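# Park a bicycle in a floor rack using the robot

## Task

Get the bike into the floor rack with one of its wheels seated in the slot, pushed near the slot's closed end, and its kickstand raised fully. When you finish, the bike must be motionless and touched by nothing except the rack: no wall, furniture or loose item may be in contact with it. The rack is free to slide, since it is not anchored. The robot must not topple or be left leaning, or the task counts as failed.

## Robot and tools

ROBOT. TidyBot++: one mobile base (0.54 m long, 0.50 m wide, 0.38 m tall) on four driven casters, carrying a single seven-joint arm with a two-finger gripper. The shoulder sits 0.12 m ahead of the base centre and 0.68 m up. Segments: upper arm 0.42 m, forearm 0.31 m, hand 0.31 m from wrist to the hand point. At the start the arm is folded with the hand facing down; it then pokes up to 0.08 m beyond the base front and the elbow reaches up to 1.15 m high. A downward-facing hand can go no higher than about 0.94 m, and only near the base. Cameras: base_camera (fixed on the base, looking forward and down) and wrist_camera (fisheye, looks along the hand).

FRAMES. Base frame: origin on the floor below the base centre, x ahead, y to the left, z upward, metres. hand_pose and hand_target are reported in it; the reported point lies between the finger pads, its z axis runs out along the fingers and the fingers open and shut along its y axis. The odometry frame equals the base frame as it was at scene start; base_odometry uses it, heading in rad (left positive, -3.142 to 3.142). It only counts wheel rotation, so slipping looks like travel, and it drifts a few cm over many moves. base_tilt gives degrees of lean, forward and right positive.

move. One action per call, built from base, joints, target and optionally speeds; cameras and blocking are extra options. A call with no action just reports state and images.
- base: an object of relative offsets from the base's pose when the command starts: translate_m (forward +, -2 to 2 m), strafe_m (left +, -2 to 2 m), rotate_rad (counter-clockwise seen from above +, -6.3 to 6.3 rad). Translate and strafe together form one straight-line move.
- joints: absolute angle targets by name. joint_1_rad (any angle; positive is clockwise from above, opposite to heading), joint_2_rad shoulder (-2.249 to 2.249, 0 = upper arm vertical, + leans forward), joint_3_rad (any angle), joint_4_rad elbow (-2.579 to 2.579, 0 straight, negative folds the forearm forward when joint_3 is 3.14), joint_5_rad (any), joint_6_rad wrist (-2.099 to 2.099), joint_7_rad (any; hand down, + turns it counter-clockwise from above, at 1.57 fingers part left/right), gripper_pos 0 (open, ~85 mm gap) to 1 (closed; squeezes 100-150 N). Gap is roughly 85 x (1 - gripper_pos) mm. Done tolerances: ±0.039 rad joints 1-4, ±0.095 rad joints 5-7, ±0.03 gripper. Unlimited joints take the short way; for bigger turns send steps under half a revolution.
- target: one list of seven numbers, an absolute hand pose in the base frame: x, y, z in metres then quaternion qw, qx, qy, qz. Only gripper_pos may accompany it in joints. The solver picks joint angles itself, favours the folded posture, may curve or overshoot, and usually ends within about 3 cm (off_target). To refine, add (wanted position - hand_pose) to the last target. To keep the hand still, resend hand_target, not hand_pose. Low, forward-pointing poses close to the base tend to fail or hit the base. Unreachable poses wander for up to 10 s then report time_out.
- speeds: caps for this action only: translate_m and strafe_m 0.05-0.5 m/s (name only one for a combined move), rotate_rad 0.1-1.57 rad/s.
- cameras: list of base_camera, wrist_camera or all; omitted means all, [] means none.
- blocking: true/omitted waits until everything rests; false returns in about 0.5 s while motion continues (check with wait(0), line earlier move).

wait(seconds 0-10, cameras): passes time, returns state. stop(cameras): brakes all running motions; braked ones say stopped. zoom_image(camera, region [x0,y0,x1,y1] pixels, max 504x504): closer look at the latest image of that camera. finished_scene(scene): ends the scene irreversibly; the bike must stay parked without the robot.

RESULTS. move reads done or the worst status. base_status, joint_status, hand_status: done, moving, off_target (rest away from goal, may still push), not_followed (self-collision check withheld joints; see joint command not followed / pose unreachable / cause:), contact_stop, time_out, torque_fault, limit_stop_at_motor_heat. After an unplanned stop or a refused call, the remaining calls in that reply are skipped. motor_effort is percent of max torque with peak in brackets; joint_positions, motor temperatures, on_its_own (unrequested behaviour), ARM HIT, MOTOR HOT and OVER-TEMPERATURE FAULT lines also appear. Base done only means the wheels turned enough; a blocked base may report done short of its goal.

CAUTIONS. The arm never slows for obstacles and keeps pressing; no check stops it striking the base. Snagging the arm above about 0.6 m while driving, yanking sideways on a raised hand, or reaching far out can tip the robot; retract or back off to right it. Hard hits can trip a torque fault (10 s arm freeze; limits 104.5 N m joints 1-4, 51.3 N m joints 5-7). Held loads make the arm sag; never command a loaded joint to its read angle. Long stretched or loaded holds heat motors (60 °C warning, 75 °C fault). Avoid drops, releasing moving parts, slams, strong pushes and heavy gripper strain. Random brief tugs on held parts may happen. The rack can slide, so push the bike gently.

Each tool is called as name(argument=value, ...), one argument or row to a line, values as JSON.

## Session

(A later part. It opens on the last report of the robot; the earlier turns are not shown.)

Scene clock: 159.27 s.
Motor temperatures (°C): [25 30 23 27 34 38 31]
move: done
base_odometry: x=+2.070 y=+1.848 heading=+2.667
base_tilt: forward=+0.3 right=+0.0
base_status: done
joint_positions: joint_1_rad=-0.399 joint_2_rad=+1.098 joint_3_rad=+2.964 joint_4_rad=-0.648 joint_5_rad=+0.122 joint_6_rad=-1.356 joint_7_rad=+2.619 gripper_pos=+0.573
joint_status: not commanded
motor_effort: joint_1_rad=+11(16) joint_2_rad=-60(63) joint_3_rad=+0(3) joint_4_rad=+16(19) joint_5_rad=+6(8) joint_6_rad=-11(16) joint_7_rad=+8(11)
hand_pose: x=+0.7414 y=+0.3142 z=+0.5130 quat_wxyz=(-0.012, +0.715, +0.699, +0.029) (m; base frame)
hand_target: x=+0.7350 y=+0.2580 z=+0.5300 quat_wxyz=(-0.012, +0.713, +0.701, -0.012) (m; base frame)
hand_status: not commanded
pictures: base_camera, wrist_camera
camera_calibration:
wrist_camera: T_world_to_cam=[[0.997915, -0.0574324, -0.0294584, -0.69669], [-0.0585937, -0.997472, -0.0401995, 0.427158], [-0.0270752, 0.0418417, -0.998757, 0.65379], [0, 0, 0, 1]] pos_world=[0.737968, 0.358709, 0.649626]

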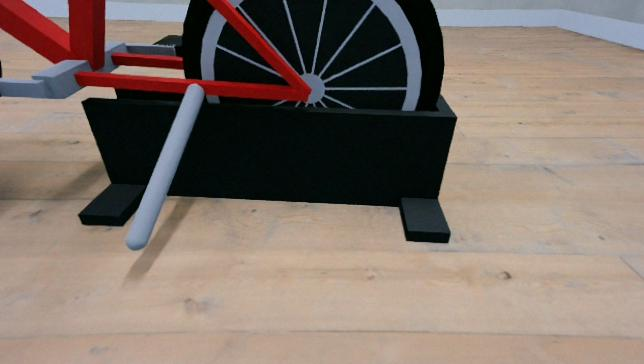

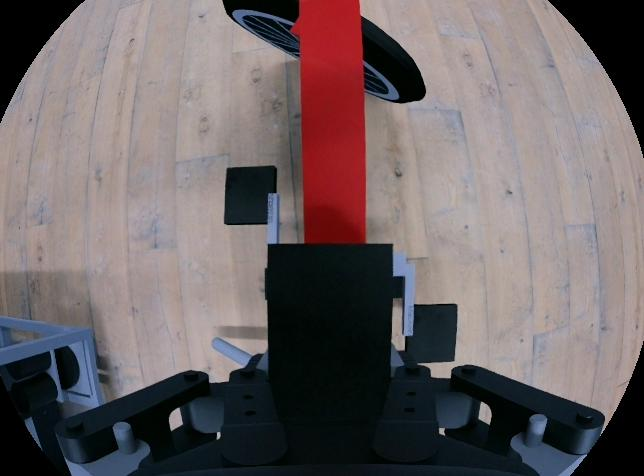

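move(
  target=[0.755, 0.306, 0.503, 0.0, 0.7071, 0.7071, 0.0],
)

move(
  joints={"gripper_pos": 0.25},
)

zoom_image(
  camera="base_camera",
  region=[80, 0, 500, 260],
)

Scene clock: 161.27 s.
Motor temperatures (°C): [25 30 23 27 34 38 31]
move: off_target
base_odometry: x=+2.070 y=+1.848 heading=+2.667
base_tilt: forward=+0.3 right=+0.1
base_status: not commanded
joint_positions: joint_1_rad=-0.419 joint_2_rad=+1.176 joint_3_rad=+3.002 joint_4_rad=-0.466 joint_5_rad=+0.114 joint_6_rad=-1.477 joint_7_rad=+2.626 gripper_pos=+0.573
joint_status: not commanded
motor_effort: joint_1_rad=+2(11) joint_2_rad=-53(60) joint_3_rad=+0(1) joint_4_rad=+20(20) joint_5_rad=+4(6) joint_6_rad=+5(11) joint_7_rad=+2(9)
hand_pose: x=+0.7558 y=+0.3120 z=+0.5130 quat_wxyz=(-0.003, +0.719, +0.694, +0.015) (m; base frame)
hand_target: x=+0.7550 y=+0.3060 z=+0.5030 quat_wxyz=(+0.000, +0.707, +0.707, +0.000) (m; base frame)
hand_status: off_target (0.012 m and 2.7 deg from the pose sent, 0.019 m and 3.8 deg at the start)
pictures: base_camera, wrist_camera
camera_calibration:
wrist_camera: T_world_to_cam=[[0.996827, -0.0709389, -0.0361158, -0.702657], [-0.0712846, -0.997421, -0.00837366, 0.419049], [-0.0354286, 0.0109216, -0.999313, 0.670518], [0, 0, 0, 1]] pos_world=[0.754055, 0.360799, 0.648189]

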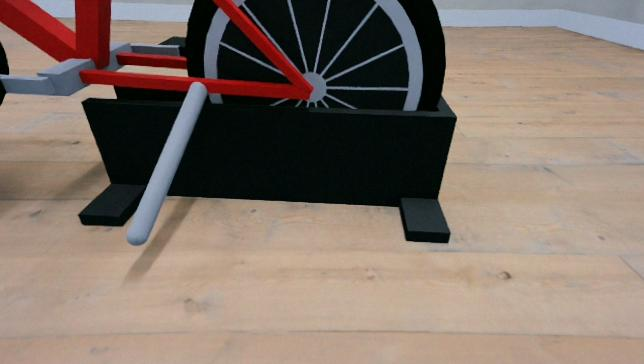

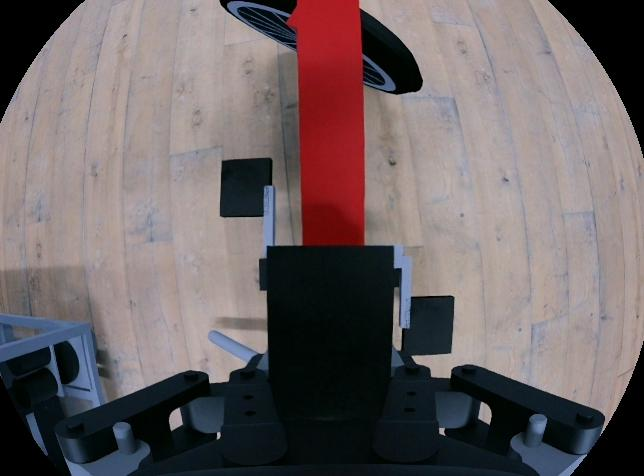

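Scene clock: 162.23 s.
Motor temperatures (°C): [25 30 23 27 34 38 31]
move: done
base_odometry: x=+2.070 y=+1.848 heading=+2.667
base_tilt: forward=+0.3 right=+0.0
base_status: not commanded
joint_positions: joint_1_rad=-0.421 joint_2_rad=+1.179 joint_3_rad=+3.010 joint_4_rad=-0.455 joint_5_rad=+0.114 joint_6_rad=-1.478 joint_7_rad=+2.631 gripper_pos=+0.250
joint_status: all done
motor_effort: joint_1_rad=+2(4) joint_2_rad=-53(54) joint_3_rad=-1(2) joint_4_rad=+19(20) joint_5_rad=+2(5) joint_6_rad=+1(5) joint_7_rad=+1(2)
hand_pose: x=+0.7596 y=+0.3109 z=+0.5144 quat_wxyz=(+0.001, +0.718, +0.695, +0.017) (m; base frame)
hand_target: x=+0.7550 y=+0.3060 z=+0.5030 quat_wxyz=(+0.000, +0.707, +0.707, +0.000) (m; base frame)
hand_status: not commanded
pictures: base_camera, wrist_camera
camera_calibration:
wrist_camera: T_world_to_cam=[[0.997312, -0.0685753, -0.0258105, -0.712958], [-0.0687457, -0.997618, -0.00577322, 0.414979], [-0.0253531, 0.00753206, -0.99965, 0.665637], [0, 0, 0, 1]] pos_world=[0.756446, 0.360086, 0.649398]

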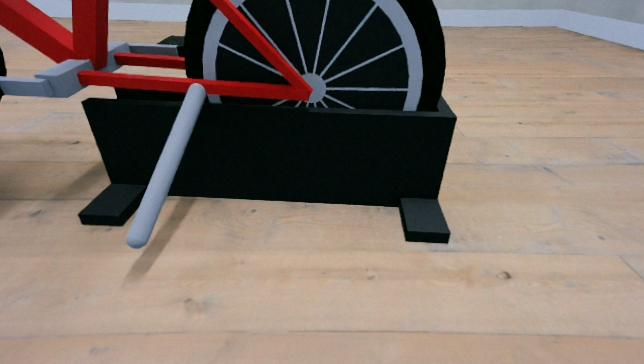

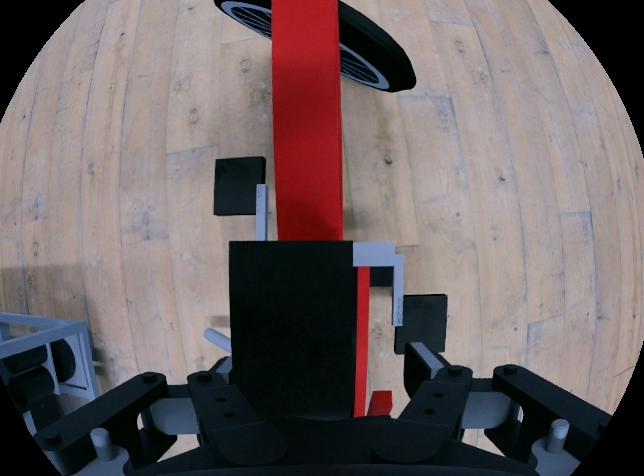

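Scaled by 1.200.

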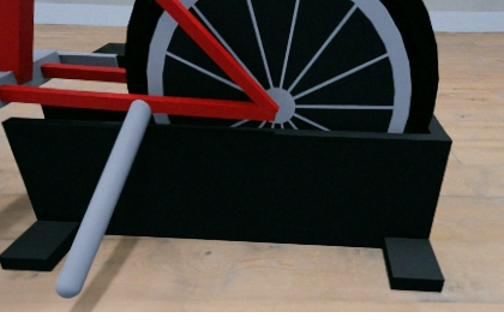

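move(
  joints={"gripper_pos": 0.0},
)

zoom_image(
  camera="base_camera",
  region=[80, 0, 500, 260],
)

Scene clock: 163.83 s.
Motor temperatures (°C): [25 30 23 27 34 38 31]
move: done
base_odometry: x=+2.070 y=+1.848 heading=+2.667
base_tilt: forward=+0.2 right=+0.0
base_status: not commanded
joint_positions: joint_1_rad=-0.421 joint_2_rad=+1.179 joint_3_rad=+3.012 joint_4_rad=-0.450 joint_5_rad=+0.114 joint_6_rad=-1.478 joint_7_rad=+2.631 gripper_pos=+0.000
joint_status: all done
motor_effort: joint_1_rad=+2(3) joint_2_rad=-52(54) joint_3_rad=-1(2) joint_4_rad=+18(19) joint_5_rad=+1(2) joint_6_rad=+2(2) joint_7_rad=+1(1)
hand_pose: x=+0.7614 y=+0.3110 z=+0.5154 quat_wxyz=(+0.003, +0.719, +0.695, +0.019) (m; base frame)
hand_target: x=+0.7550 y=+0.3060 z=+0.5030 quat_wxyz=(+0.000, +0.707, +0.707, +0.000) (m; base frame)
hand_status: not commanded
pictures: base_camera, wrist_camera
camera_calibration:
wrist_camera: T_world_to_cam=[[0.997363, -0.0694398, -0.0210918, -0.71687], [-0.0695881, -0.997555, -0.00638076, 0.416159], [-0.0205972, 0.00783167, -0.999757, 0.663039], [0, 0, 0, 1]] pos_world=[0.757597, 0.36017, 0.650413]

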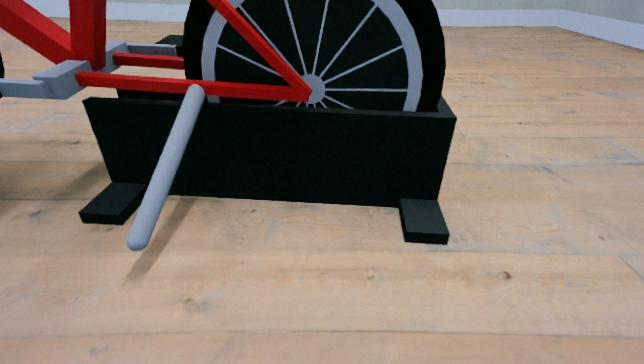

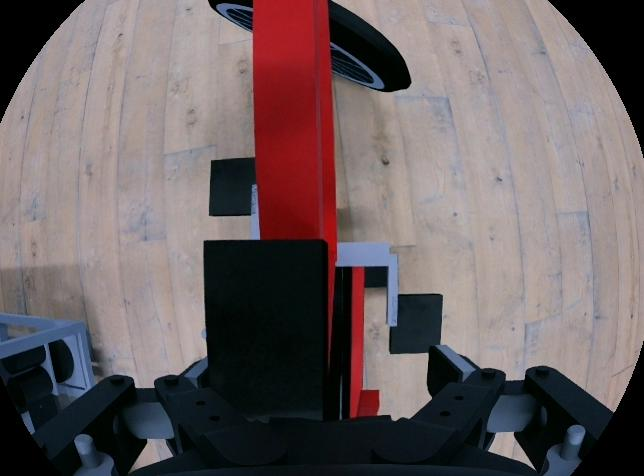

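Scaled by 1.200.

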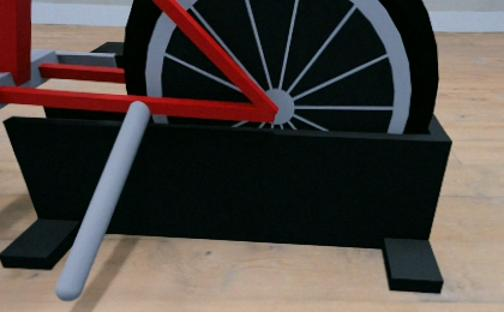

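move(
  target=[0.738, 0.306, 0.515, 0.0, 0.7071, 0.7071, 0.0],
)

move(
  target=[0.735, 0.306, 0.65, 0.0, 0.7071, 0.7071, 0.0],
)

zoom_image(
  camera="base_camera",
  region=[80, 0, 500, 260],
)

Scene clock: 165.13 s.
Motor temperatures (°C): [25 30 23 27 34 38 31]
move: done
base_odometry: x=+2.070 y=+1.848 heading=+2.667
base_tilt: forward=+0.3 right=+0.0
base_status: not commanded
joint_positions: joint_1_rad=-0.421 joint_2_rad=+1.127 joint_3_rad=+3.012 joint_4_rad=-0.558 joint_5_rad=+0.114 joint_6_rad=-1.478 joint_7_rad=+2.631 gripper_pos=+0.000
joint_status: not commanded
motor_effort: joint_1_rad=+1(2) joint_2_rad=-50(52) joint_3_rad=-2(3) joint_4_rad=+17(18) joint_5_rad=+1(2) joint_6_rad=+0(1) joint_7_rad=+1(1)
hand_pose: x=+0.7350 y=+0.3015 z=+0.5178 quat_wxyz=(-0.004, +0.714, +0.700, -0.008) (m; base frame)
hand_target: x=+0.7380 y=+0.3060 z=+0.5150 quat_wxyz=(+0.000, +0.707, +0.707, +0.000) (m; base frame)
hand_status: done (0.006 m and 1.6 deg from the pose sent, 0.024 m and 2.9 deg at the start)
pictures: base_camera, wrist_camera
camera_calibration:
wrist_camera: T_world_to_cam=[[0.99604, -0.0579271, -0.0674424, -0.669674], [-0.0563923, -0.998109, 0.0244446, 0.379381], [-0.0687309, -0.0205446, -0.997424, 0.707704], [0, 0, 0, 1]] pos_world=[0.737058, 0.354411, 0.651442]

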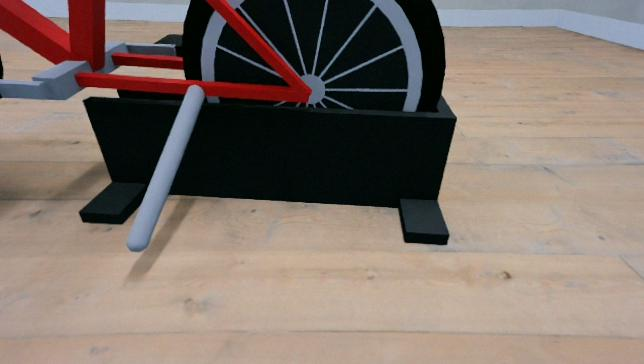

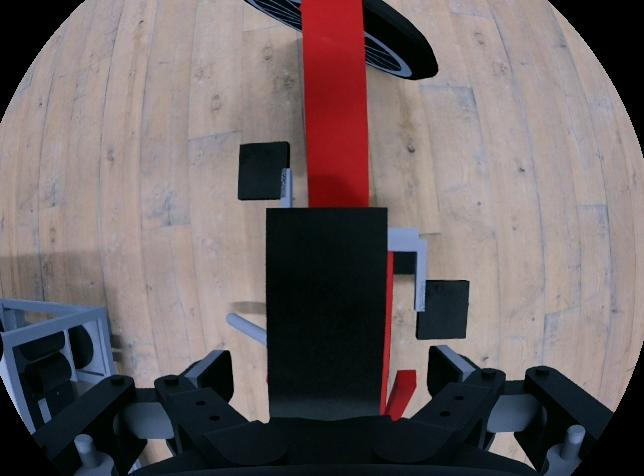

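Scene clock: 175.67 s.
Motor temperatures (°C): [25 31 23 27 34 38 31]
move: time_out
base_odometry: x=+2.070 y=+1.848 heading=+2.667
base_tilt: forward=+0.2 right=+0.0
base_status: not commanded
joint_positions: joint_1_rad=-0.457 joint_2_rad=+1.158 joint_3_rad=+3.181 joint_4_rad=+0.034 joint_5_rad=-0.034 joint_6_rad=-1.908 joint_7_rad=+2.622 gripper_pos=+0.000
joint_status: not commanded
motor_effort: joint_1_rad=+1(8) joint_2_rad=-50(57) joint_3_rad=-1(3) joint_4_rad=+16(18) joint_5_rad=+0(3) joint_6_rad=+1(2) joint_7_rad=+1(1)
hand_pose: x=+0.7500 y=+0.3108 z=+0.6767 quat_wxyz=(+0.018, +0.728, +0.683, +0.052) (m; base frame)
hand_target: x=+0.7513 y=+0.3085 z=+0.6716 quat_wxyz=(+0.023, +0.729, +0.682, +0.047) (m; base frame)
hand_status: time_out (0.031 m and 7.3 deg from the pose sent, 0.132 m and 1.6 deg at the start; a joint's target at an end of its range on 72 of 300 steps)
pictures: base_camera, wrist_camera
camera_calibration:
wrist_camera: T_world_to_cam=[[0.993994, -0.0995137, 0.0455366, -0.735297], [-0.0979053, -0.994534, -0.0362908, 0.456779], [0.0488992, 0.0316146, -0.998303, 0.763565], [0, 0, 0, 1]] pos_world=[0.738264, 0.35697, 0.812329]

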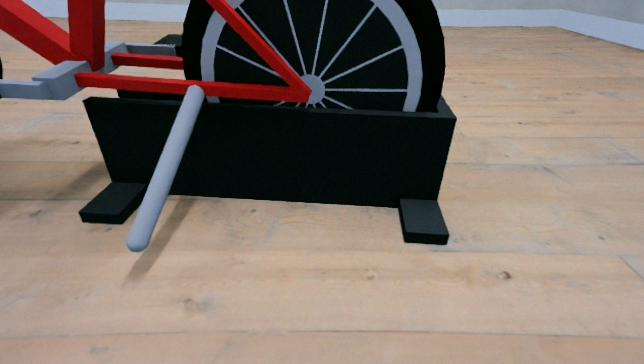

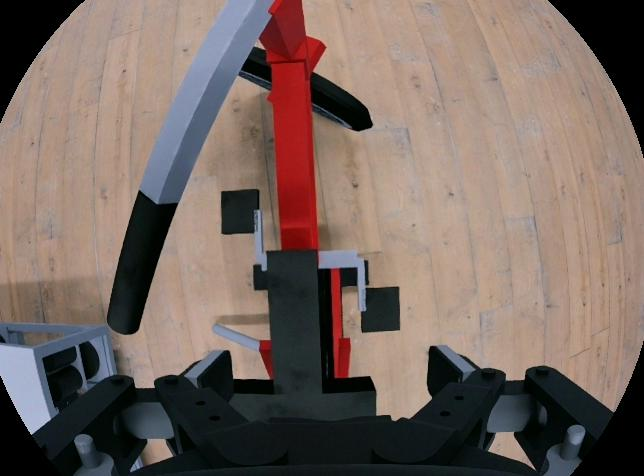

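Scaled by 1.200.

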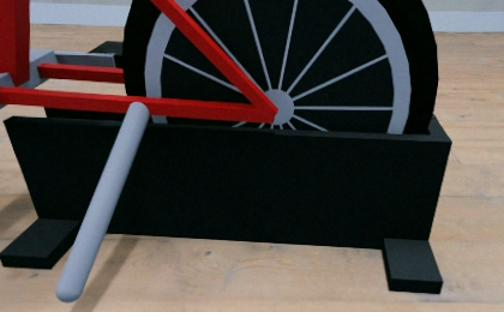

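move(
  base={"translate_m": -0.15},
  target=[0.5, 0.15, 0.62, 0.0, 0.966, 0.0, 0.259],
)

Scene clock: 179.03 s.
Motor temperatures (°C): [25 31 23 27 34 38 31]
move: off_target
base_odometry: x=+2.204 y=+1.780 heading=+2.667
base_tilt: forward=+0.2 right=+0.0
base_status: done
joint_positions: joint_1_rad=-0.388 joint_2_rad=+1.678 joint_3_rad=+3.343 joint_4_rad=+2.198 joint_5_rad=+0.176 joint_6_rad=-2.024 joint_7_rad=+1.390 gripper_pos=+0.000
joint_status: not commanded
motor_effort: joint_1_rad=+1(3) joint_2_rad=-34(55) joint_3_rad=-3(3) joint_4_rad=-2(18) joint_5_rad=+1(3) joint_6_rad=+8(9) joint_7_rad=+1(1)
hand_pose: x=+0.6404 y=+0.2286 z=+0.9294 quat_wxyz=(-0.123, +0.672, +0.066, +0.727) (m; base frame)
hand_target: x=+0.6492 y=+0.2125 z=+0.8943 quat_wxyz=(-0.113, +0.701, +0.030, +0.704) (m; base frame)
hand_status: off_target (0.349 m and 66.3 deg from the pose sent, 0.303 m and 88.5 deg at the start; a joint's target at an end of its range on 89 of 89 steps)
pictures: base_camera, wrist_camera
camera_calibration:
wrist_camera: T_world_to_cam=[[0.318661, -0.942455, -0.101159, 0.115457], [0.0396006, 0.119867, -0.992, 0.918899], [0.947041, 0.312106, 0.0755187, -0.61344], [0, 0, 0, 1]] pos_world=[0.507772, 0.190126, 0.969553]

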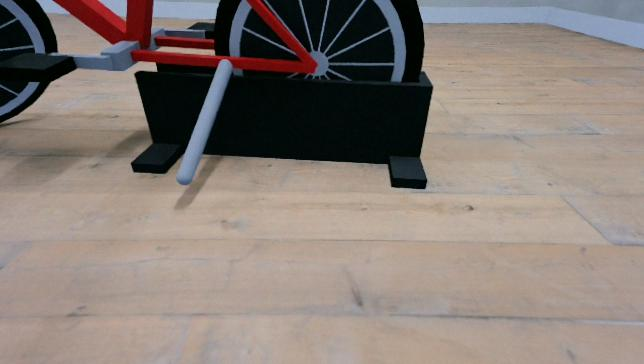

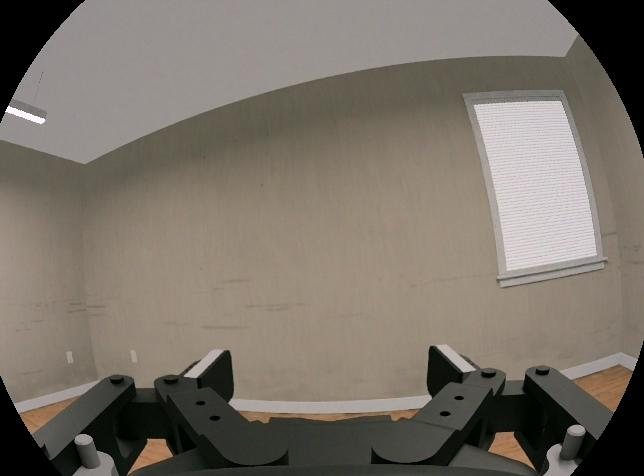

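move(
  joints={"joint_1_rad": 0.0, "joint_2_rad": 0.3, "joint_3_rad": 3.14, "joint_4_rad": 0.5, "joint_5_rad": 0.0, "joint_6_rad": -1.0, "joint_7_rad": 1.57},
  cameras=[],
)

move(
  joints={"joint_1_rad": 0.0, "joint_2_rad": -0.366, "joint_3_rad": 3.11, "joint_4_rad": -2.4, "joint_5_rad": 0.0, "joint_6_rad": -0.6, "joint_7_rad": 1.57},
)

Scene clock: 182.53 s.
Motor temperatures (°C): [25 31 23 27 34 38 31]
move: done
base_odometry: x=+2.204 y=+1.780 heading=+2.667
base_tilt: forward=+0.2 right=+0.0
base_status: not commanded
joint_positions: joint_1_rad=-0.018 joint_2_rad=+0.308 joint_3_rad=+3.168 joint_4_rad=+0.515 joint_5_rad=+0.052 joint_6_rad=-1.080 joint_7_rad=+1.524 gripper_pos=+0.000
joint_status: all done
motor_effort: joint_1_rad=+1(2) joint_2_rad=-11(37) joint_3_rad=+0(4) joint_4_rad=+1(3) joint_5_rad=+0(3) joint_6_rad=+6(10) joint_7_rad=+1(2)
hand_pose: x=+0.4201 y=-0.0077 z=+1.5905 quat_wxyz=(+0.004, +0.422, -0.023, +0.906) (m; base frame)
hand_target: x=+0.4042 y=+0.0013 z=+1.6088 quat_wxyz=(-0.001, +0.389, +0.000, +0.921) (m; base frame)
hand_status: not commanded
pictures: none
No camera images: "cameras" was empty.

Scene clock: 186.30 s.
Motor temperatures (°C): [25 31 23 27 34 38 31]
move: done
base_odometry: x=+2.204 y=+1.780 heading=+2.667
base_tilt: forward=+0.2 right=+0.0
base_status: not commanded
joint_positions: joint_1_rad=-0.018 joint_2_rad=-0.347 joint_3_rad=+3.138 joint_4_rad=-2.387 joint_5_rad=+0.051 joint_6_rad=-0.675 joint_7_rad=+1.524 gripper_pos=+0.000
joint_status: all done
motor_effort: joint_1_rad=+1(2) joint_2_rad=-4(19) joint_3_rad=+0(1) joint_4_rad=+17(22) joint_5_rad=+2(3) joint_6_rad=+4(9) joint_7_rad=+1(2)
hand_pose: x=+0.3851 y=-0.0029 z=+0.6521 quat_wxyz=(+0.013, +0.977, +0.004, +0.212) (m; base frame)
hand_target: x=+0.4005 y=+0.0094 z=+0.6620 quat_wxyz=(+0.002, +0.968, +0.015, +0.251) (m; base frame)
hand_status: not commanded
pictures: base_camera, wrist_camera
camera_calibration:
wrist_camera: T_world_to_cam=[[-0.0103666, -0.999368, -0.0339987, 0.0333016], [-0.916762, 0.0230758, -0.398768, 0.662852], [0.3993, 0.0270348, -0.916422, 0.578435], [0, 0, 0, 1]] pos_world=[0.377053, 0.00234676, 0.795546]

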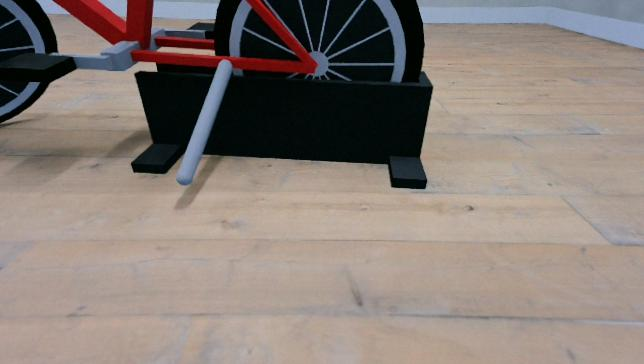

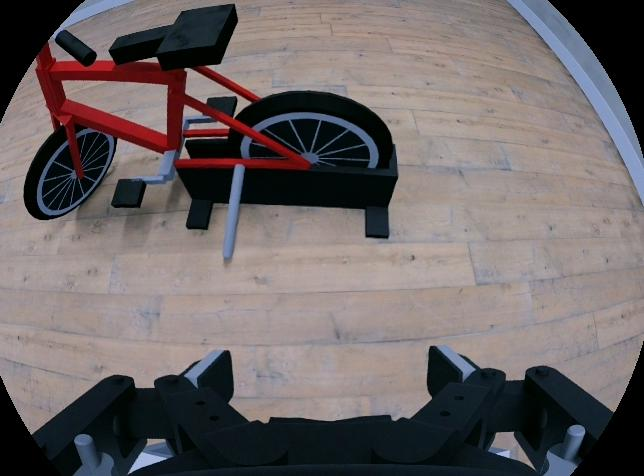

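move(
  joints={"gripper_pos": 1.0},
  target=[0.58, 0.30, 0.32, 0.0, 0.906, 0.0, 0.423],
)

move(
  target=[0.70, 0.30, 0.12, 0.0, 0.906, 0.0, 0.423],
)

Scene clock: 189.70 s.
Motor temperatures (°C): [25 31 23 27 34 38 31]
move: off_target
base_odometry: x=+2.204 y=+1.780 heading=+2.667
base_tilt: forward=+0.2 right=+0.0
base_status: not commanded
joint_positions: joint_1_rad=-1.084 joint_2_rad=+1.186 joint_3_rad=+3.336 joint_4_rad=-2.023 joint_5_rad=-0.788 joint_6_rad=+0.669 joint_7_rad=+1.369 gripper_pos=+0.999
joint_status: all done
motor_effort: joint_1_rad=+1(2) joint_2_rad=-35(37) joint_3_rad=+5(5) joint_4_rad=+2(18) joint_5_rad=+0(2) joint_6_rad=+5(6) joint_7_rad=+1(1)
hand_pose: x=+0.5551 y=+0.3071 z=+0.3051 quat_wxyz=(+0.002, +0.926, +0.035, +0.375) (m; base frame)
hand_target: x=+0.5800 y=+0.3000 z=+0.3200 quat_wxyz=(+0.000, +0.906, +0.000, +0.423) (m; base frame)
hand_status: off_target (0.030 m and 7.1 deg from the pose sent, 0.490 m and 25.6 deg at the start)
pictures: base_camera, wrist_camera
camera_calibration:
wrist_camera: T_world_to_cam=[[0.071406, -0.996925, -0.0322766, 0.286399], [-0.729712, -0.0301507, -0.68309, 0.672406], [0.680016, 0.0723293, -0.729621, -0.0424759], [0, 0, 0, 1]] pos_world=[0.499097, 0.308864, 0.437567]

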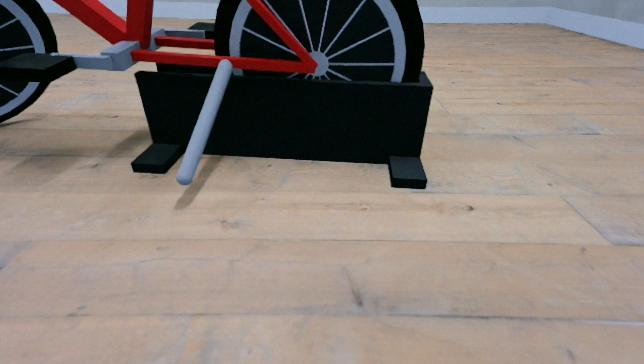

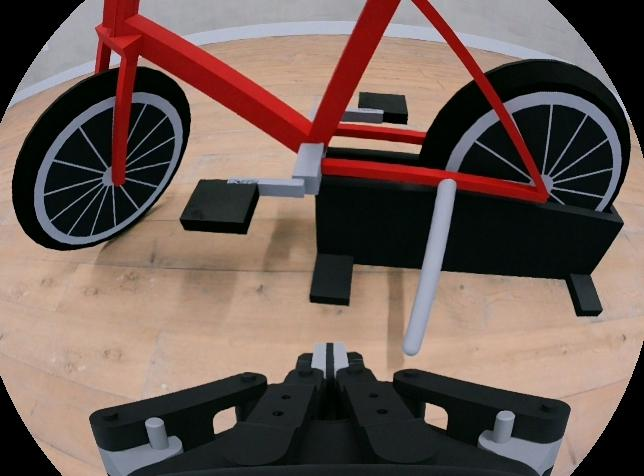

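Scene clock: 191.63 s.
Motor temperatures (°C): [25 31 23 27 34 38 31]
move: off_target
base_odometry: x=+2.204 y=+1.780 heading=+2.667
base_tilt: forward=+0.3 right=-0.1
base_status: not commanded
joint_positions: joint_1_rad=-0.845 joint_2_rad=+1.666 joint_3_rad=+3.336 joint_4_rad=-1.355 joint_5_rad=-0.790 joint_6_rad=+0.669 joint_7_rad=+1.478 gripper_pos=+0.999
joint_status: not commanded
motor_effort: joint_1_rad=+1(2) joint_2_rad=-42(44) joint_3_rad=+5(6) joint_4_rad=+6(6) joint_5_rad=+1(2) joint_6_rad=+6(7) joint_7_rad=+1(1)
hand_pose: x=+0.7077 y=+0.3126 z=+0.1373 quat_wxyz=(-0.014, +0.903, +0.005, +0.430) (m; base frame)
hand_target: x=+0.7000 y=+0.3000 z=+0.1200 quat_wxyz=(+0.000, +0.906, +0.000, +0.423) (m; base frame)
hand_status: off_target (0.023 m and 1.9 deg from the pose sent, 0.235 m and 7.1 deg at the start)
pictures: base_camera, wrist_camera
camera_calibration:
wrist_camera: T_world_to_cam=[[0.0375419, -0.99606, -0.0803376, 0.305827], [-0.643554, 0.0374041, -0.764486, 0.598408], [0.764479, 0.0804018, -0.639615, -0.343821], [0, 0, 0, 1]] pos_world=[0.636471, 0.309883, 0.262131]

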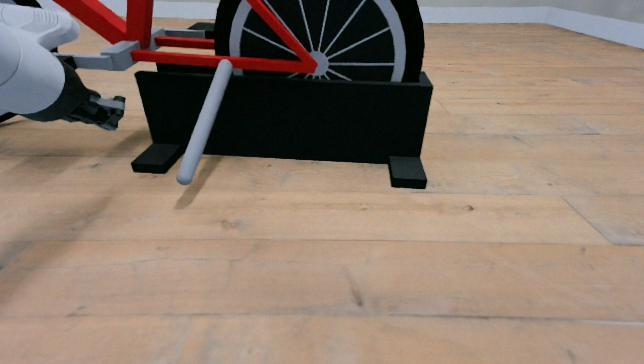

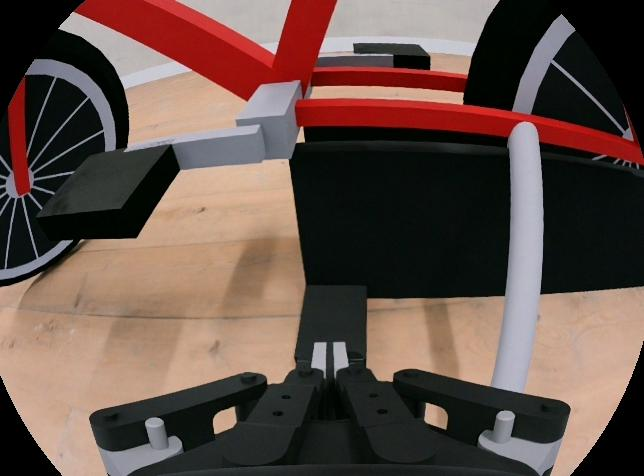

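move(
  target=[0.742, 0.29, 0.07, 0.0, 0.906, 0.0, 0.423],
)

move(
  target=[0.742, 0.21, 0.07, 0.0, 0.906, 0.0, 0.423],
)

Scene clock: 193.40 s.
Motor temperatures (°C): [25 31 23 27 34 38 31]
move: off_target
base_odometry: x=+2.204 y=+1.780 heading=+2.667
base_tilt: forward=+0.2 right=+0.0
base_status: not commanded
joint_positions: joint_1_rad=-0.740 joint_2_rad=+1.799 joint_3_rad=+3.316 joint_4_rad=-1.096 joint_5_rad=-0.808 joint_6_rad=+0.669 joint_7_rad=+1.626 gripper_pos=+0.999
joint_status: not commanded
motor_effort: joint_1_rad=+1(2) joint_2_rad=-44(46) joint_3_rad=+4(5) joint_4_rad=+8(9) joint_5_rad=+1(2) joint_6_rad=+7(7) joint_7_rad=+1(1)
hand_pose: x=+0.7658 y=+0.3030 z=+0.1052 quat_wxyz=(-0.011, +0.887, +0.012, +0.462) (m; base frame)
hand_target: x=+0.7420 y=+0.2900 z=+0.0700 quat_wxyz=(+0.000, +0.906, +0.000, +0.423) (m; base frame)
hand_status: off_target (0.044 m and 5.3 deg from the pose sent, 0.079 m and 1.9 deg at the start)
pictures: base_camera, wrist_camera
camera_calibration:
wrist_camera: T_world_to_cam=[[0.0521143, -0.99629, -0.0684906, 0.279238], [-0.588422, 0.0247791, -0.808174, 0.577811], [0.806873, 0.0824188, -0.584948, -0.446765], [0, 0, 0, 1]] pos_world=[0.685927, 0.300706, 0.224763]

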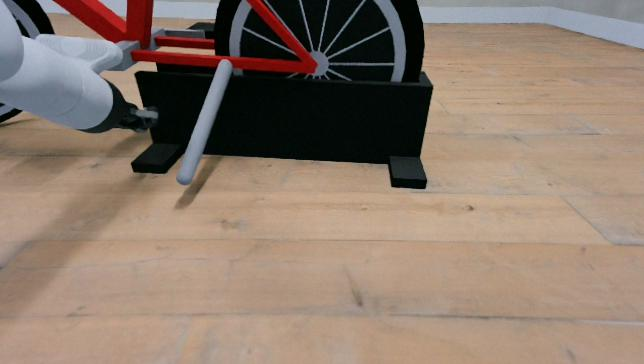

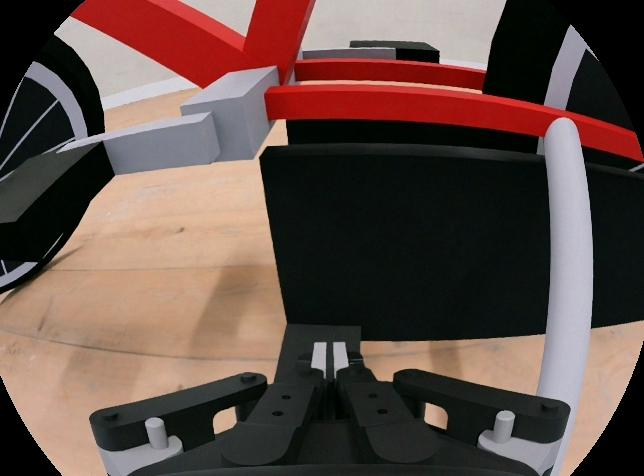

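Scene clock: 194.50 s.
Motor temperatures (°C): [25 31 23 27 34 38 31]
move: off_target
base_odometry: x=+2.204 y=+1.780 heading=+2.667
base_tilt: forward=+0.2 right=-0.1
base_status: not commanded
joint_positions: joint_1_rad=-0.616 joint_2_rad=+1.789 joint_3_rad=+3.280 joint_4_rad=-1.221 joint_5_rad=-0.607 joint_6_rad=+0.684 joint_7_rad=+1.543 gripper_pos=+0.999
joint_status: not commanded
motor_effort: joint_1_rad=+4(7) joint_2_rad=-38(44) joint_3_rad=+5(8) joint_4_rad=+5(8) joint_5_rad=+0(4) joint_6_rad=+5(7) joint_7_rad=+1(1)
hand_pose: x=+0.7486 y=+0.2320 z=+0.0789 quat_wxyz=(+0.002, +0.907, +0.016, +0.420) (m; base frame)
hand_target: x=+0.7420 y=+0.2100 z=+0.0700 quat_wxyz=(+0.000, +0.906, +0.000, +0.423) (m; base frame)
hand_status: off_target (0.025 m and 1.8 deg from the pose sent, 0.102 m and 5.3 deg at the start)
pictures: base_camera, wrist_camera
camera_calibration:
wrist_camera: T_world_to_cam=[[0.041294, -0.998164, -0.0443135, 0.214149], [-0.660327, 0.00602088, -0.750954, 0.60188], [0.749842, 0.0602713, -0.658866, -0.388782], [0, 0, 0, 1]] pos_world=[0.68012, 0.233565, 0.205318]

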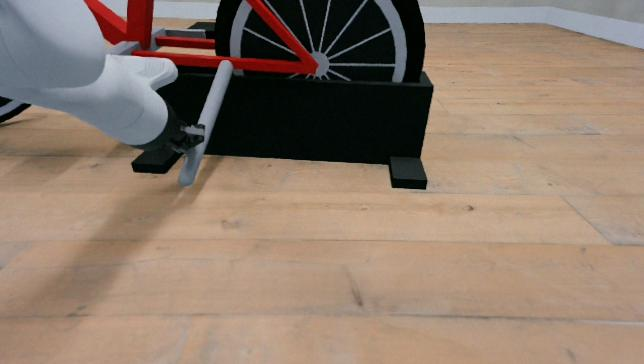

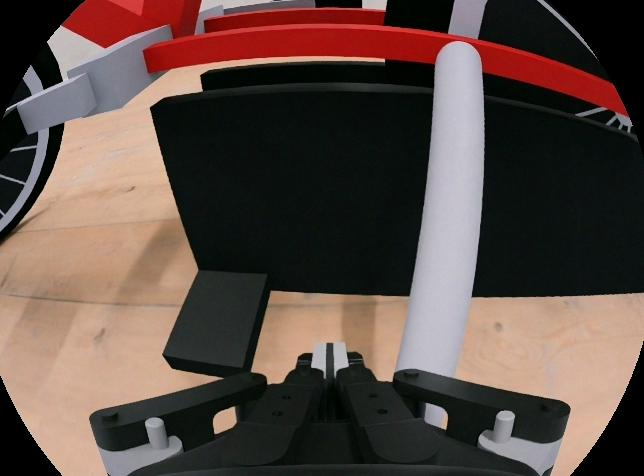

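move(
  target=[0.742, 0.13, 0.07, 0.0, 0.906, 0.0, 0.423],
)

Scene clock: 195.83 s.
Motor temperatures (°C): [25 31 23 27 34 38 31]
move: off_target
base_odometry: x=+2.204 y=+1.780 heading=+2.667
base_tilt: forward=+0.3 right=+0.0
base_status: not commanded
joint_positions: joint_1_rad=-0.487 joint_2_rad=+1.775 joint_3_rad=+3.195 joint_4_rad=-1.300 joint_5_rad=-0.331 joint_6_rad=+0.788 joint_7_rad=+1.514 gripper_pos=+0.999
joint_status: not commanded
motor_effort: joint_1_rad=+15(15) joint_2_rad=-36(39) joint_3_rad=+11(11) joint_4_rad=+0(5) joint_5_rad=-8(8) joint_6_rad=+5(6) joint_7_rad=+1(1)
hand_pose: x=+0.7434 y=+0.2238 z=+0.0812 quat_wxyz=(-0.034, +0.906, +0.056, +0.419) (m; base frame)
hand_target: x=+0.7420 y=+0.1300 z=+0.0700 quat_wxyz=(+0.000, +0.906, +0.000, +0.423) (m; base frame)
hand_status: off_target (0.094 m and 7.6 deg from the pose sent, 0.103 m and 1.8 deg at the start)
pictures: base_camera, wrist_camera
camera_calibration:
wrist_camera: T_world_to_cam=[[0.145373, -0.986444, -0.0761204, 0.128937], [-0.660453, -0.03947, -0.749829, 0.610342], [0.73666, 0.159279, -0.657238, -0.395345], [0, 0, 0, 1]] pos_world=[0.675593, 0.21425, 0.207631]

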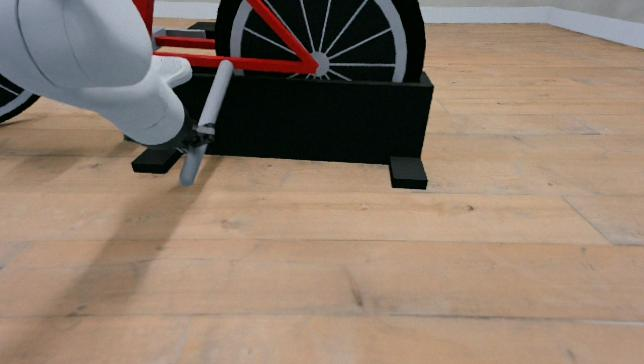

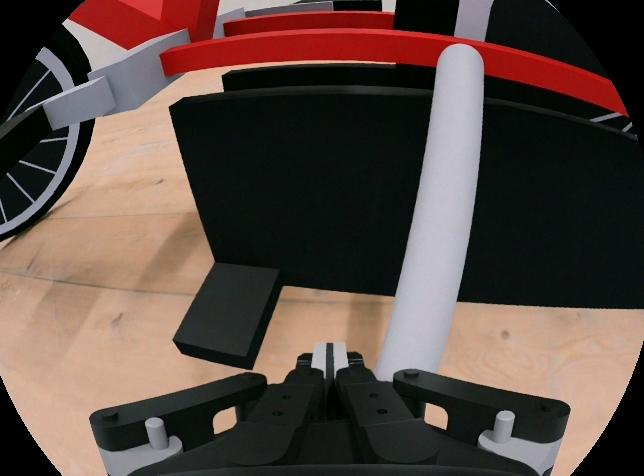

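move(
  target=[0.742, 0.04, 0.07, 0.0, 0.906, 0.0, 0.423],
)

Scene clock: 197.73 s.
Motor temperatures (°C): [25 31 23 27 34 38 31]
move: off_target
base_odometry: x=+2.204 y=+1.780 heading=+2.667
base_tilt: forward=+0.2 right=-0.1
base_status: not commanded
joint_positions: joint_1_rad=-0.231 joint_2_rad=+1.763 joint_3_rad=+3.130 joint_4_rad=-1.415 joint_5_rad=-0.092 joint_6_rad=+0.896 joint_7_rad=+1.514 gripper_pos=+0.999
joint_status: not commanded
motor_effort: joint_1_rad=+15(23) joint_2_rad=-32(37) joint_3_rad=+9(15) joint_4_rad=+7(9) joint_5_rad=-7(11) joint_6_rad=+3(6) joint_7_rad=+0(1)
hand_pose: x=+0.7417 y=+0.1303 z=+0.0837 quat_wxyz=(-0.044, +0.909, +0.035, +0.414) (m; base frame)
hand_target: x=+0.7420 y=+0.0400 z=+0.0700 quat_wxyz=(+0.000, +0.906, +0.000, +0.423) (m; base frame)
hand_status: off_target (0.091 m and 6.5 deg from the pose sent, 0.184 m and 7.6 deg at the start)
pictures: base_camera, wrist_camera
camera_calibration:
wrist_camera: T_world_to_cam=[[0.113382, -0.987305, -0.111239, 0.0639157], [-0.671667, 0.00633398, -0.740826, 0.60905], [0.732126, 0.158712, -0.662422, -0.373721], [0, 0, 0, 1]] pos_world=[0.675443, 0.11856, 0.210749]

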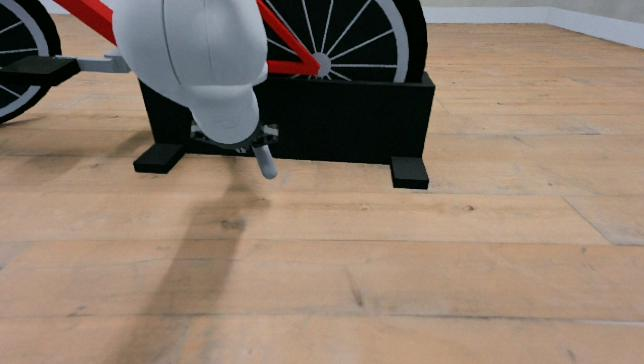

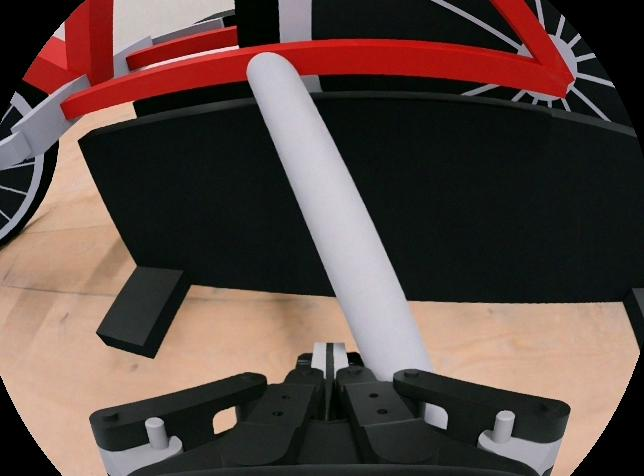

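move(
  target=[0.742, 0.03, 0.13, 0.0, 0.906, 0.0, 0.423],
)

move(
  target=[0.742, 0.03, 0.18, 0.0, 0.906, 0.0, 0.423],
)

Scene clock: 199.13 s.
Motor temperatures (°C): [25 31 23 27 34 38 31]
move: off_target
base_odometry: x=+2.204 y=+1.780 heading=+2.667
base_tilt: forward=+0.2 right=+0.0
base_status: not commanded
joint_positions: joint_1_rad=-0.099 joint_2_rad=+1.664 joint_3_rad=+3.167 joint_4_rad=-1.573 joint_5_rad=-0.092 joint_6_rad=+0.904 joint_7_rad=+1.514 gripper_pos=+0.999
joint_status: not commanded
motor_effort: joint_1_rad=+1(15) joint_2_rad=-40(42) joint_3_rad=+0(9) joint_4_rad=+3(7) joint_5_rad=+0(7) joint_6_rad=+6(7) joint_7_rad=+1(1)
hand_pose: x=+0.7328 y=+0.0271 z=+0.1154 quat_wxyz=(+0.002, +0.919, -0.014, +0.395) (m; base frame)
hand_target: x=+0.7420 y=+0.0300 z=+0.1300 quat_wxyz=(+0.000, +0.906, +0.000, +0.423) (m; base frame)
hand_status: off_target (0.017 m and 3.9 deg from the pose sent, 0.110 m and 6.5 deg at the start)
pictures: base_camera, wrist_camera
camera_calibration:
wrist_camera: T_world_to_cam=[[-0.0169794, -0.997487, -0.0687803, 0.0574641], [-0.698753, 0.0610412, -0.712754, 0.642352], [0.715161, 0.0359583, -0.698034, -0.309962], [0, 0, 0, 1]] pos_world=[0.671494, 0.0292555, 0.245427]

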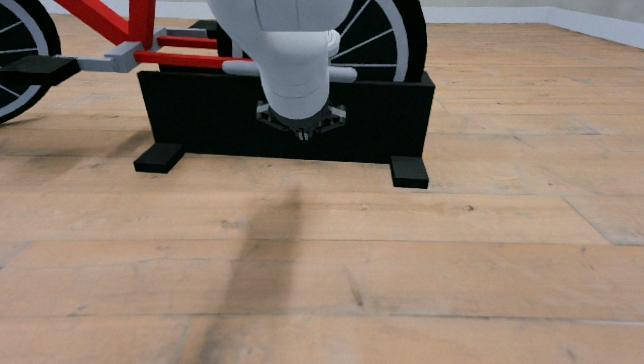

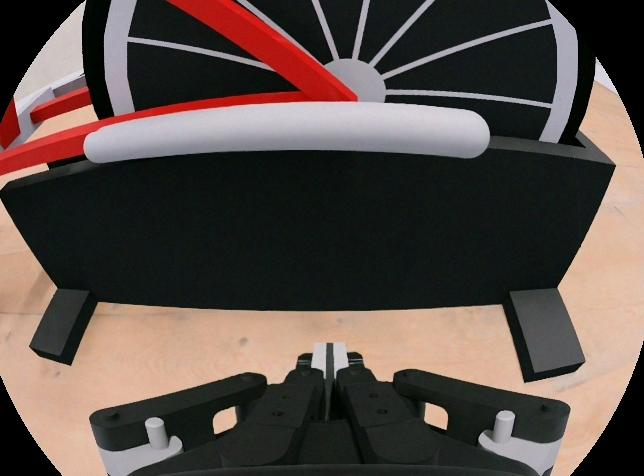

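Scene clock: 200.40 s.
Motor temperatures (°C): [25 31 23 27 34 38 31]
move: off_target
base_odometry: x=+2.204 y=+1.780 heading=+2.667
base_tilt: forward=+0.2 right=+0.0
base_status: not commanded
joint_positions: joint_1_rad=-0.099 joint_2_rad=+1.541 joint_3_rad=+3.167 joint_4_rad=-1.696 joint_5_rad=-0.092 joint_6_rad=+0.910 joint_7_rad=+1.514 gripper_pos=+0.999
joint_status: not commanded
motor_effort: joint_1_rad=+1(1) joint_2_rad=-40(42) joint_3_rad=+0(1) joint_4_rad=+3(4) joint_5_rad=+1(2) joint_6_rad=+6(7) joint_7_rad=+1(1)
hand_pose: x=+0.7356 y=+0.0266 z=+0.1685 quat_wxyz=(+0.003, +0.917, -0.016, +0.398) (m; base frame)
hand_target: x=+0.7420 y=+0.0300 z=+0.1800 quat_wxyz=(+0.000, +0.906, +0.000, +0.423) (m; base frame)
hand_status: off_target (0.014 m and 3.7 deg from the pose sent, 0.065 m and 3.9 deg at the start)
pictures: base_camera, wrist_camera
camera_calibration:
wrist_camera: T_world_to_cam=[[-0.0195114, -0.997439, -0.0688036, 0.0625602], [-0.694479, 0.0630264, -0.716747, 0.679595], [0.719248, 0.033798, -0.693931, -0.278476], [0, 0, 0, 1]] pos_world=[0.673479, 0.0289795, 0.298159]

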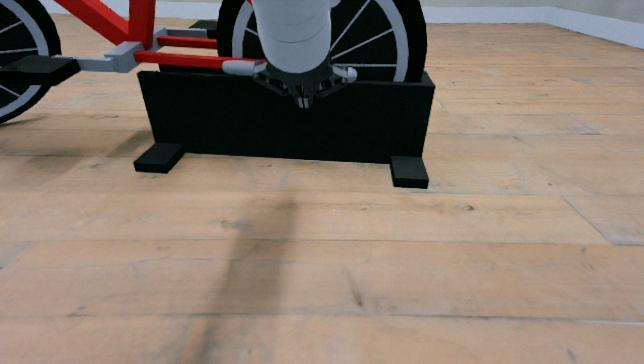

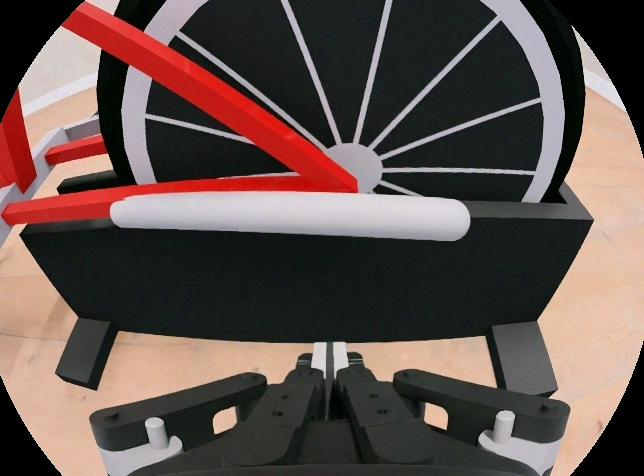

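move(
  base={"translate_m": -0.25},
)

zoom_image(
  camera="base_camera",
  region=[120, 0, 440, 200],
)

zoom_image(
  camera="wrist_camera",
  region=[70, 50, 570, 350],
)

Scene clock: 202.20 s.
Motor temperatures (°C): [25 31 23 27 34 38 31]
move: done
base_odometry: x=+2.426 y=+1.666 heading=+2.668
base_tilt: forward=+0.3 right=+0.0
base_status: done
joint_positions: joint_1_rad=-0.099 joint_2_rad=+1.540 joint_3_rad=+3.167 joint_4_rad=-1.706 joint_5_rad=-0.092 joint_6_rad=+0.911 joint_7_rad=+1.514 gripper_pos=+0.999
joint_status: not commanded
motor_effort: joint_1_rad=+1(2) joint_2_rad=-40(41) joint_3_rad=+0(1) joint_4_rad=+3(5) joint_5_rad=+0(2) joint_6_rad=+6(7) joint_7_rad=+1(1)
hand_pose: x=+0.7307 y=+0.0261 z=+0.1671 quat_wxyz=(+0.003, +0.919, -0.016, +0.394) (m; base frame)
hand_target: x=+0.7420 y=+0.0300 z=+0.1800 quat_wxyz=(+0.000, +0.906, +0.000, +0.423) (m; base frame)
hand_status: not commanded
pictures: base_camera, wrist_camera
camera_calibration:
wrist_camera: T_world_to_cam=[[-0.0203225, -0.997499, -0.0676962, 0.0622405], [-0.700594, 0.0625137, -0.710816, 0.678766], [0.713271, 0.032982, -0.700112, -0.270521], [0, 0, 0, 1]] pos_world=[0.669759, 0.0285749, 0.297296]

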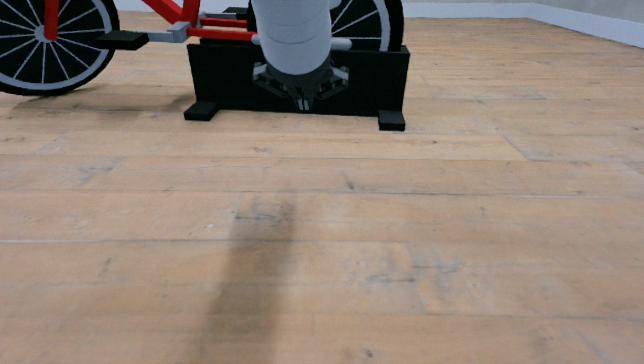

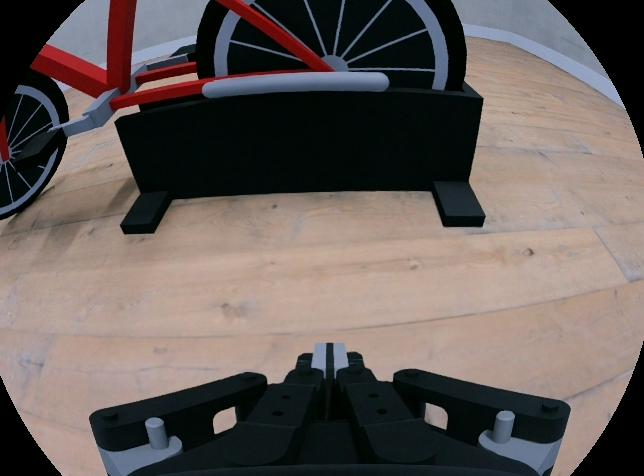

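Scaled by 1.575.

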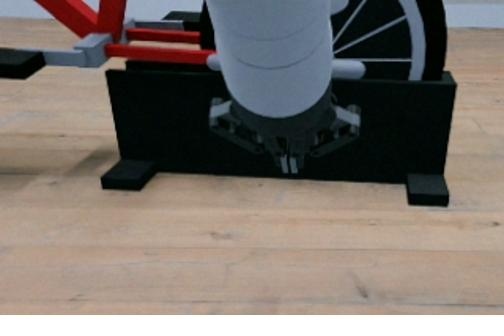

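Scaled by 1.008.

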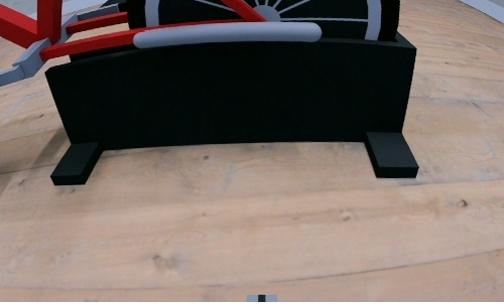

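move(
  target=[0.60, 0.0, 0.60, 0.0, 0.906, 0.0, 0.423],
)

zoom_image(
  camera="wrist_camera",
  region=[100, 50, 500, 350],
)

zoom_image(
  camera="base_camera",
  region=[160, 0, 440, 150],
)

Scene clock: 204.93 s.
Motor temperatures (°C): [25 31 23 27 34 38 31]
move: off_target
base_odometry: x=+2.426 y=+1.666 heading=+2.668
base_tilt: forward=+0.2 right=+0.0
base_status: not commanded
joint_positions: joint_1_rad=-0.017 joint_2_rad=+0.283 joint_3_rad=+3.167 joint_4_rad=-2.432 joint_5_rad=-0.039 joint_6_rad=+0.520 joint_7_rad=+1.516 gripper_pos=+0.999
joint_status: not commanded
motor_effort: joint_1_rad=+1(1) joint_2_rad=-21(43) joint_3_rad=+0(1) joint_4_rad=+12(13) joint_5_rad=+1(2) joint_6_rad=+7(8) joint_7_rad=+1(1)
hand_pose: x=+0.6191 y=-0.0091 z=+0.6177 quat_wxyz=(-0.007, +0.889, -0.046, +0.456) (m; base frame)
hand_target: x=+0.6000 y=+0.0000 z=+0.6000 quat_wxyz=(+0.000, +0.906, +0.000, +0.423) (m; base frame)
hand_status: off_target (0.028 m and 6.8 deg from the pose sent, 0.453 m and 4.1 deg at the start)
pictures: base_camera, wrist_camera
camera_calibration:
wrist_camera: T_world_to_cam=[[-0.0552726, -0.992102, -0.112595, 0.104799], [-0.591545, 0.123384, -0.796775, 0.909204], [0.804375, 0.0225653, -0.593693, 0.00344982], [0, 0, 0, 1]] pos_world=[0.540853, -0.0082877, 0.738279]

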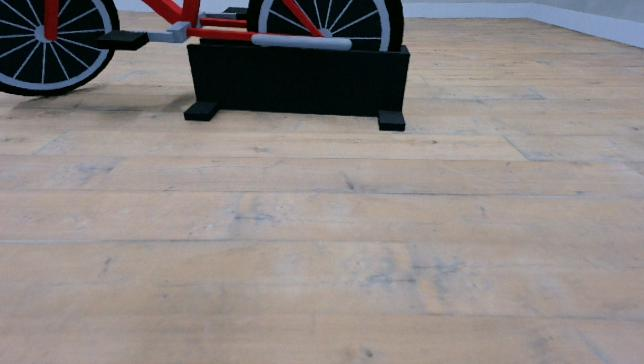

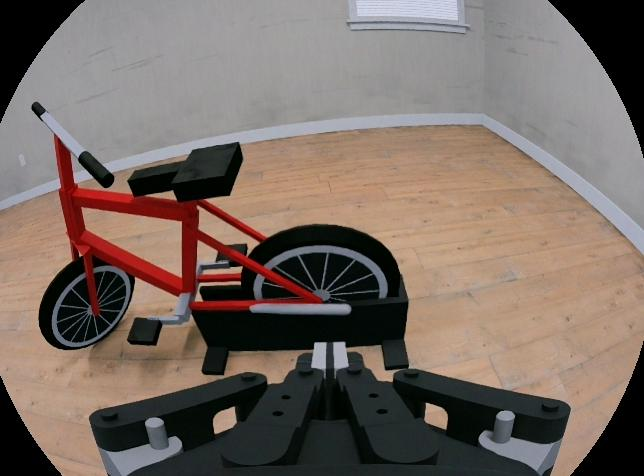

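Scaled by 1.260.

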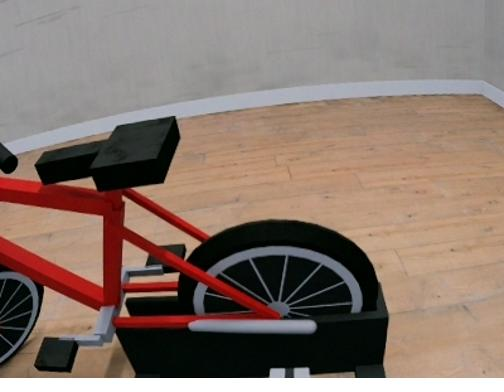

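Scaled by 1.800.

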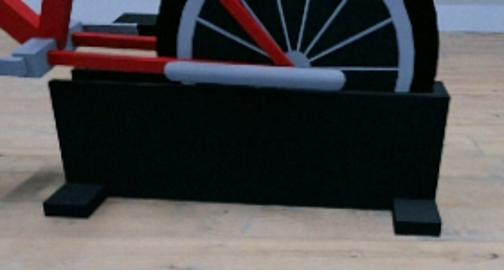

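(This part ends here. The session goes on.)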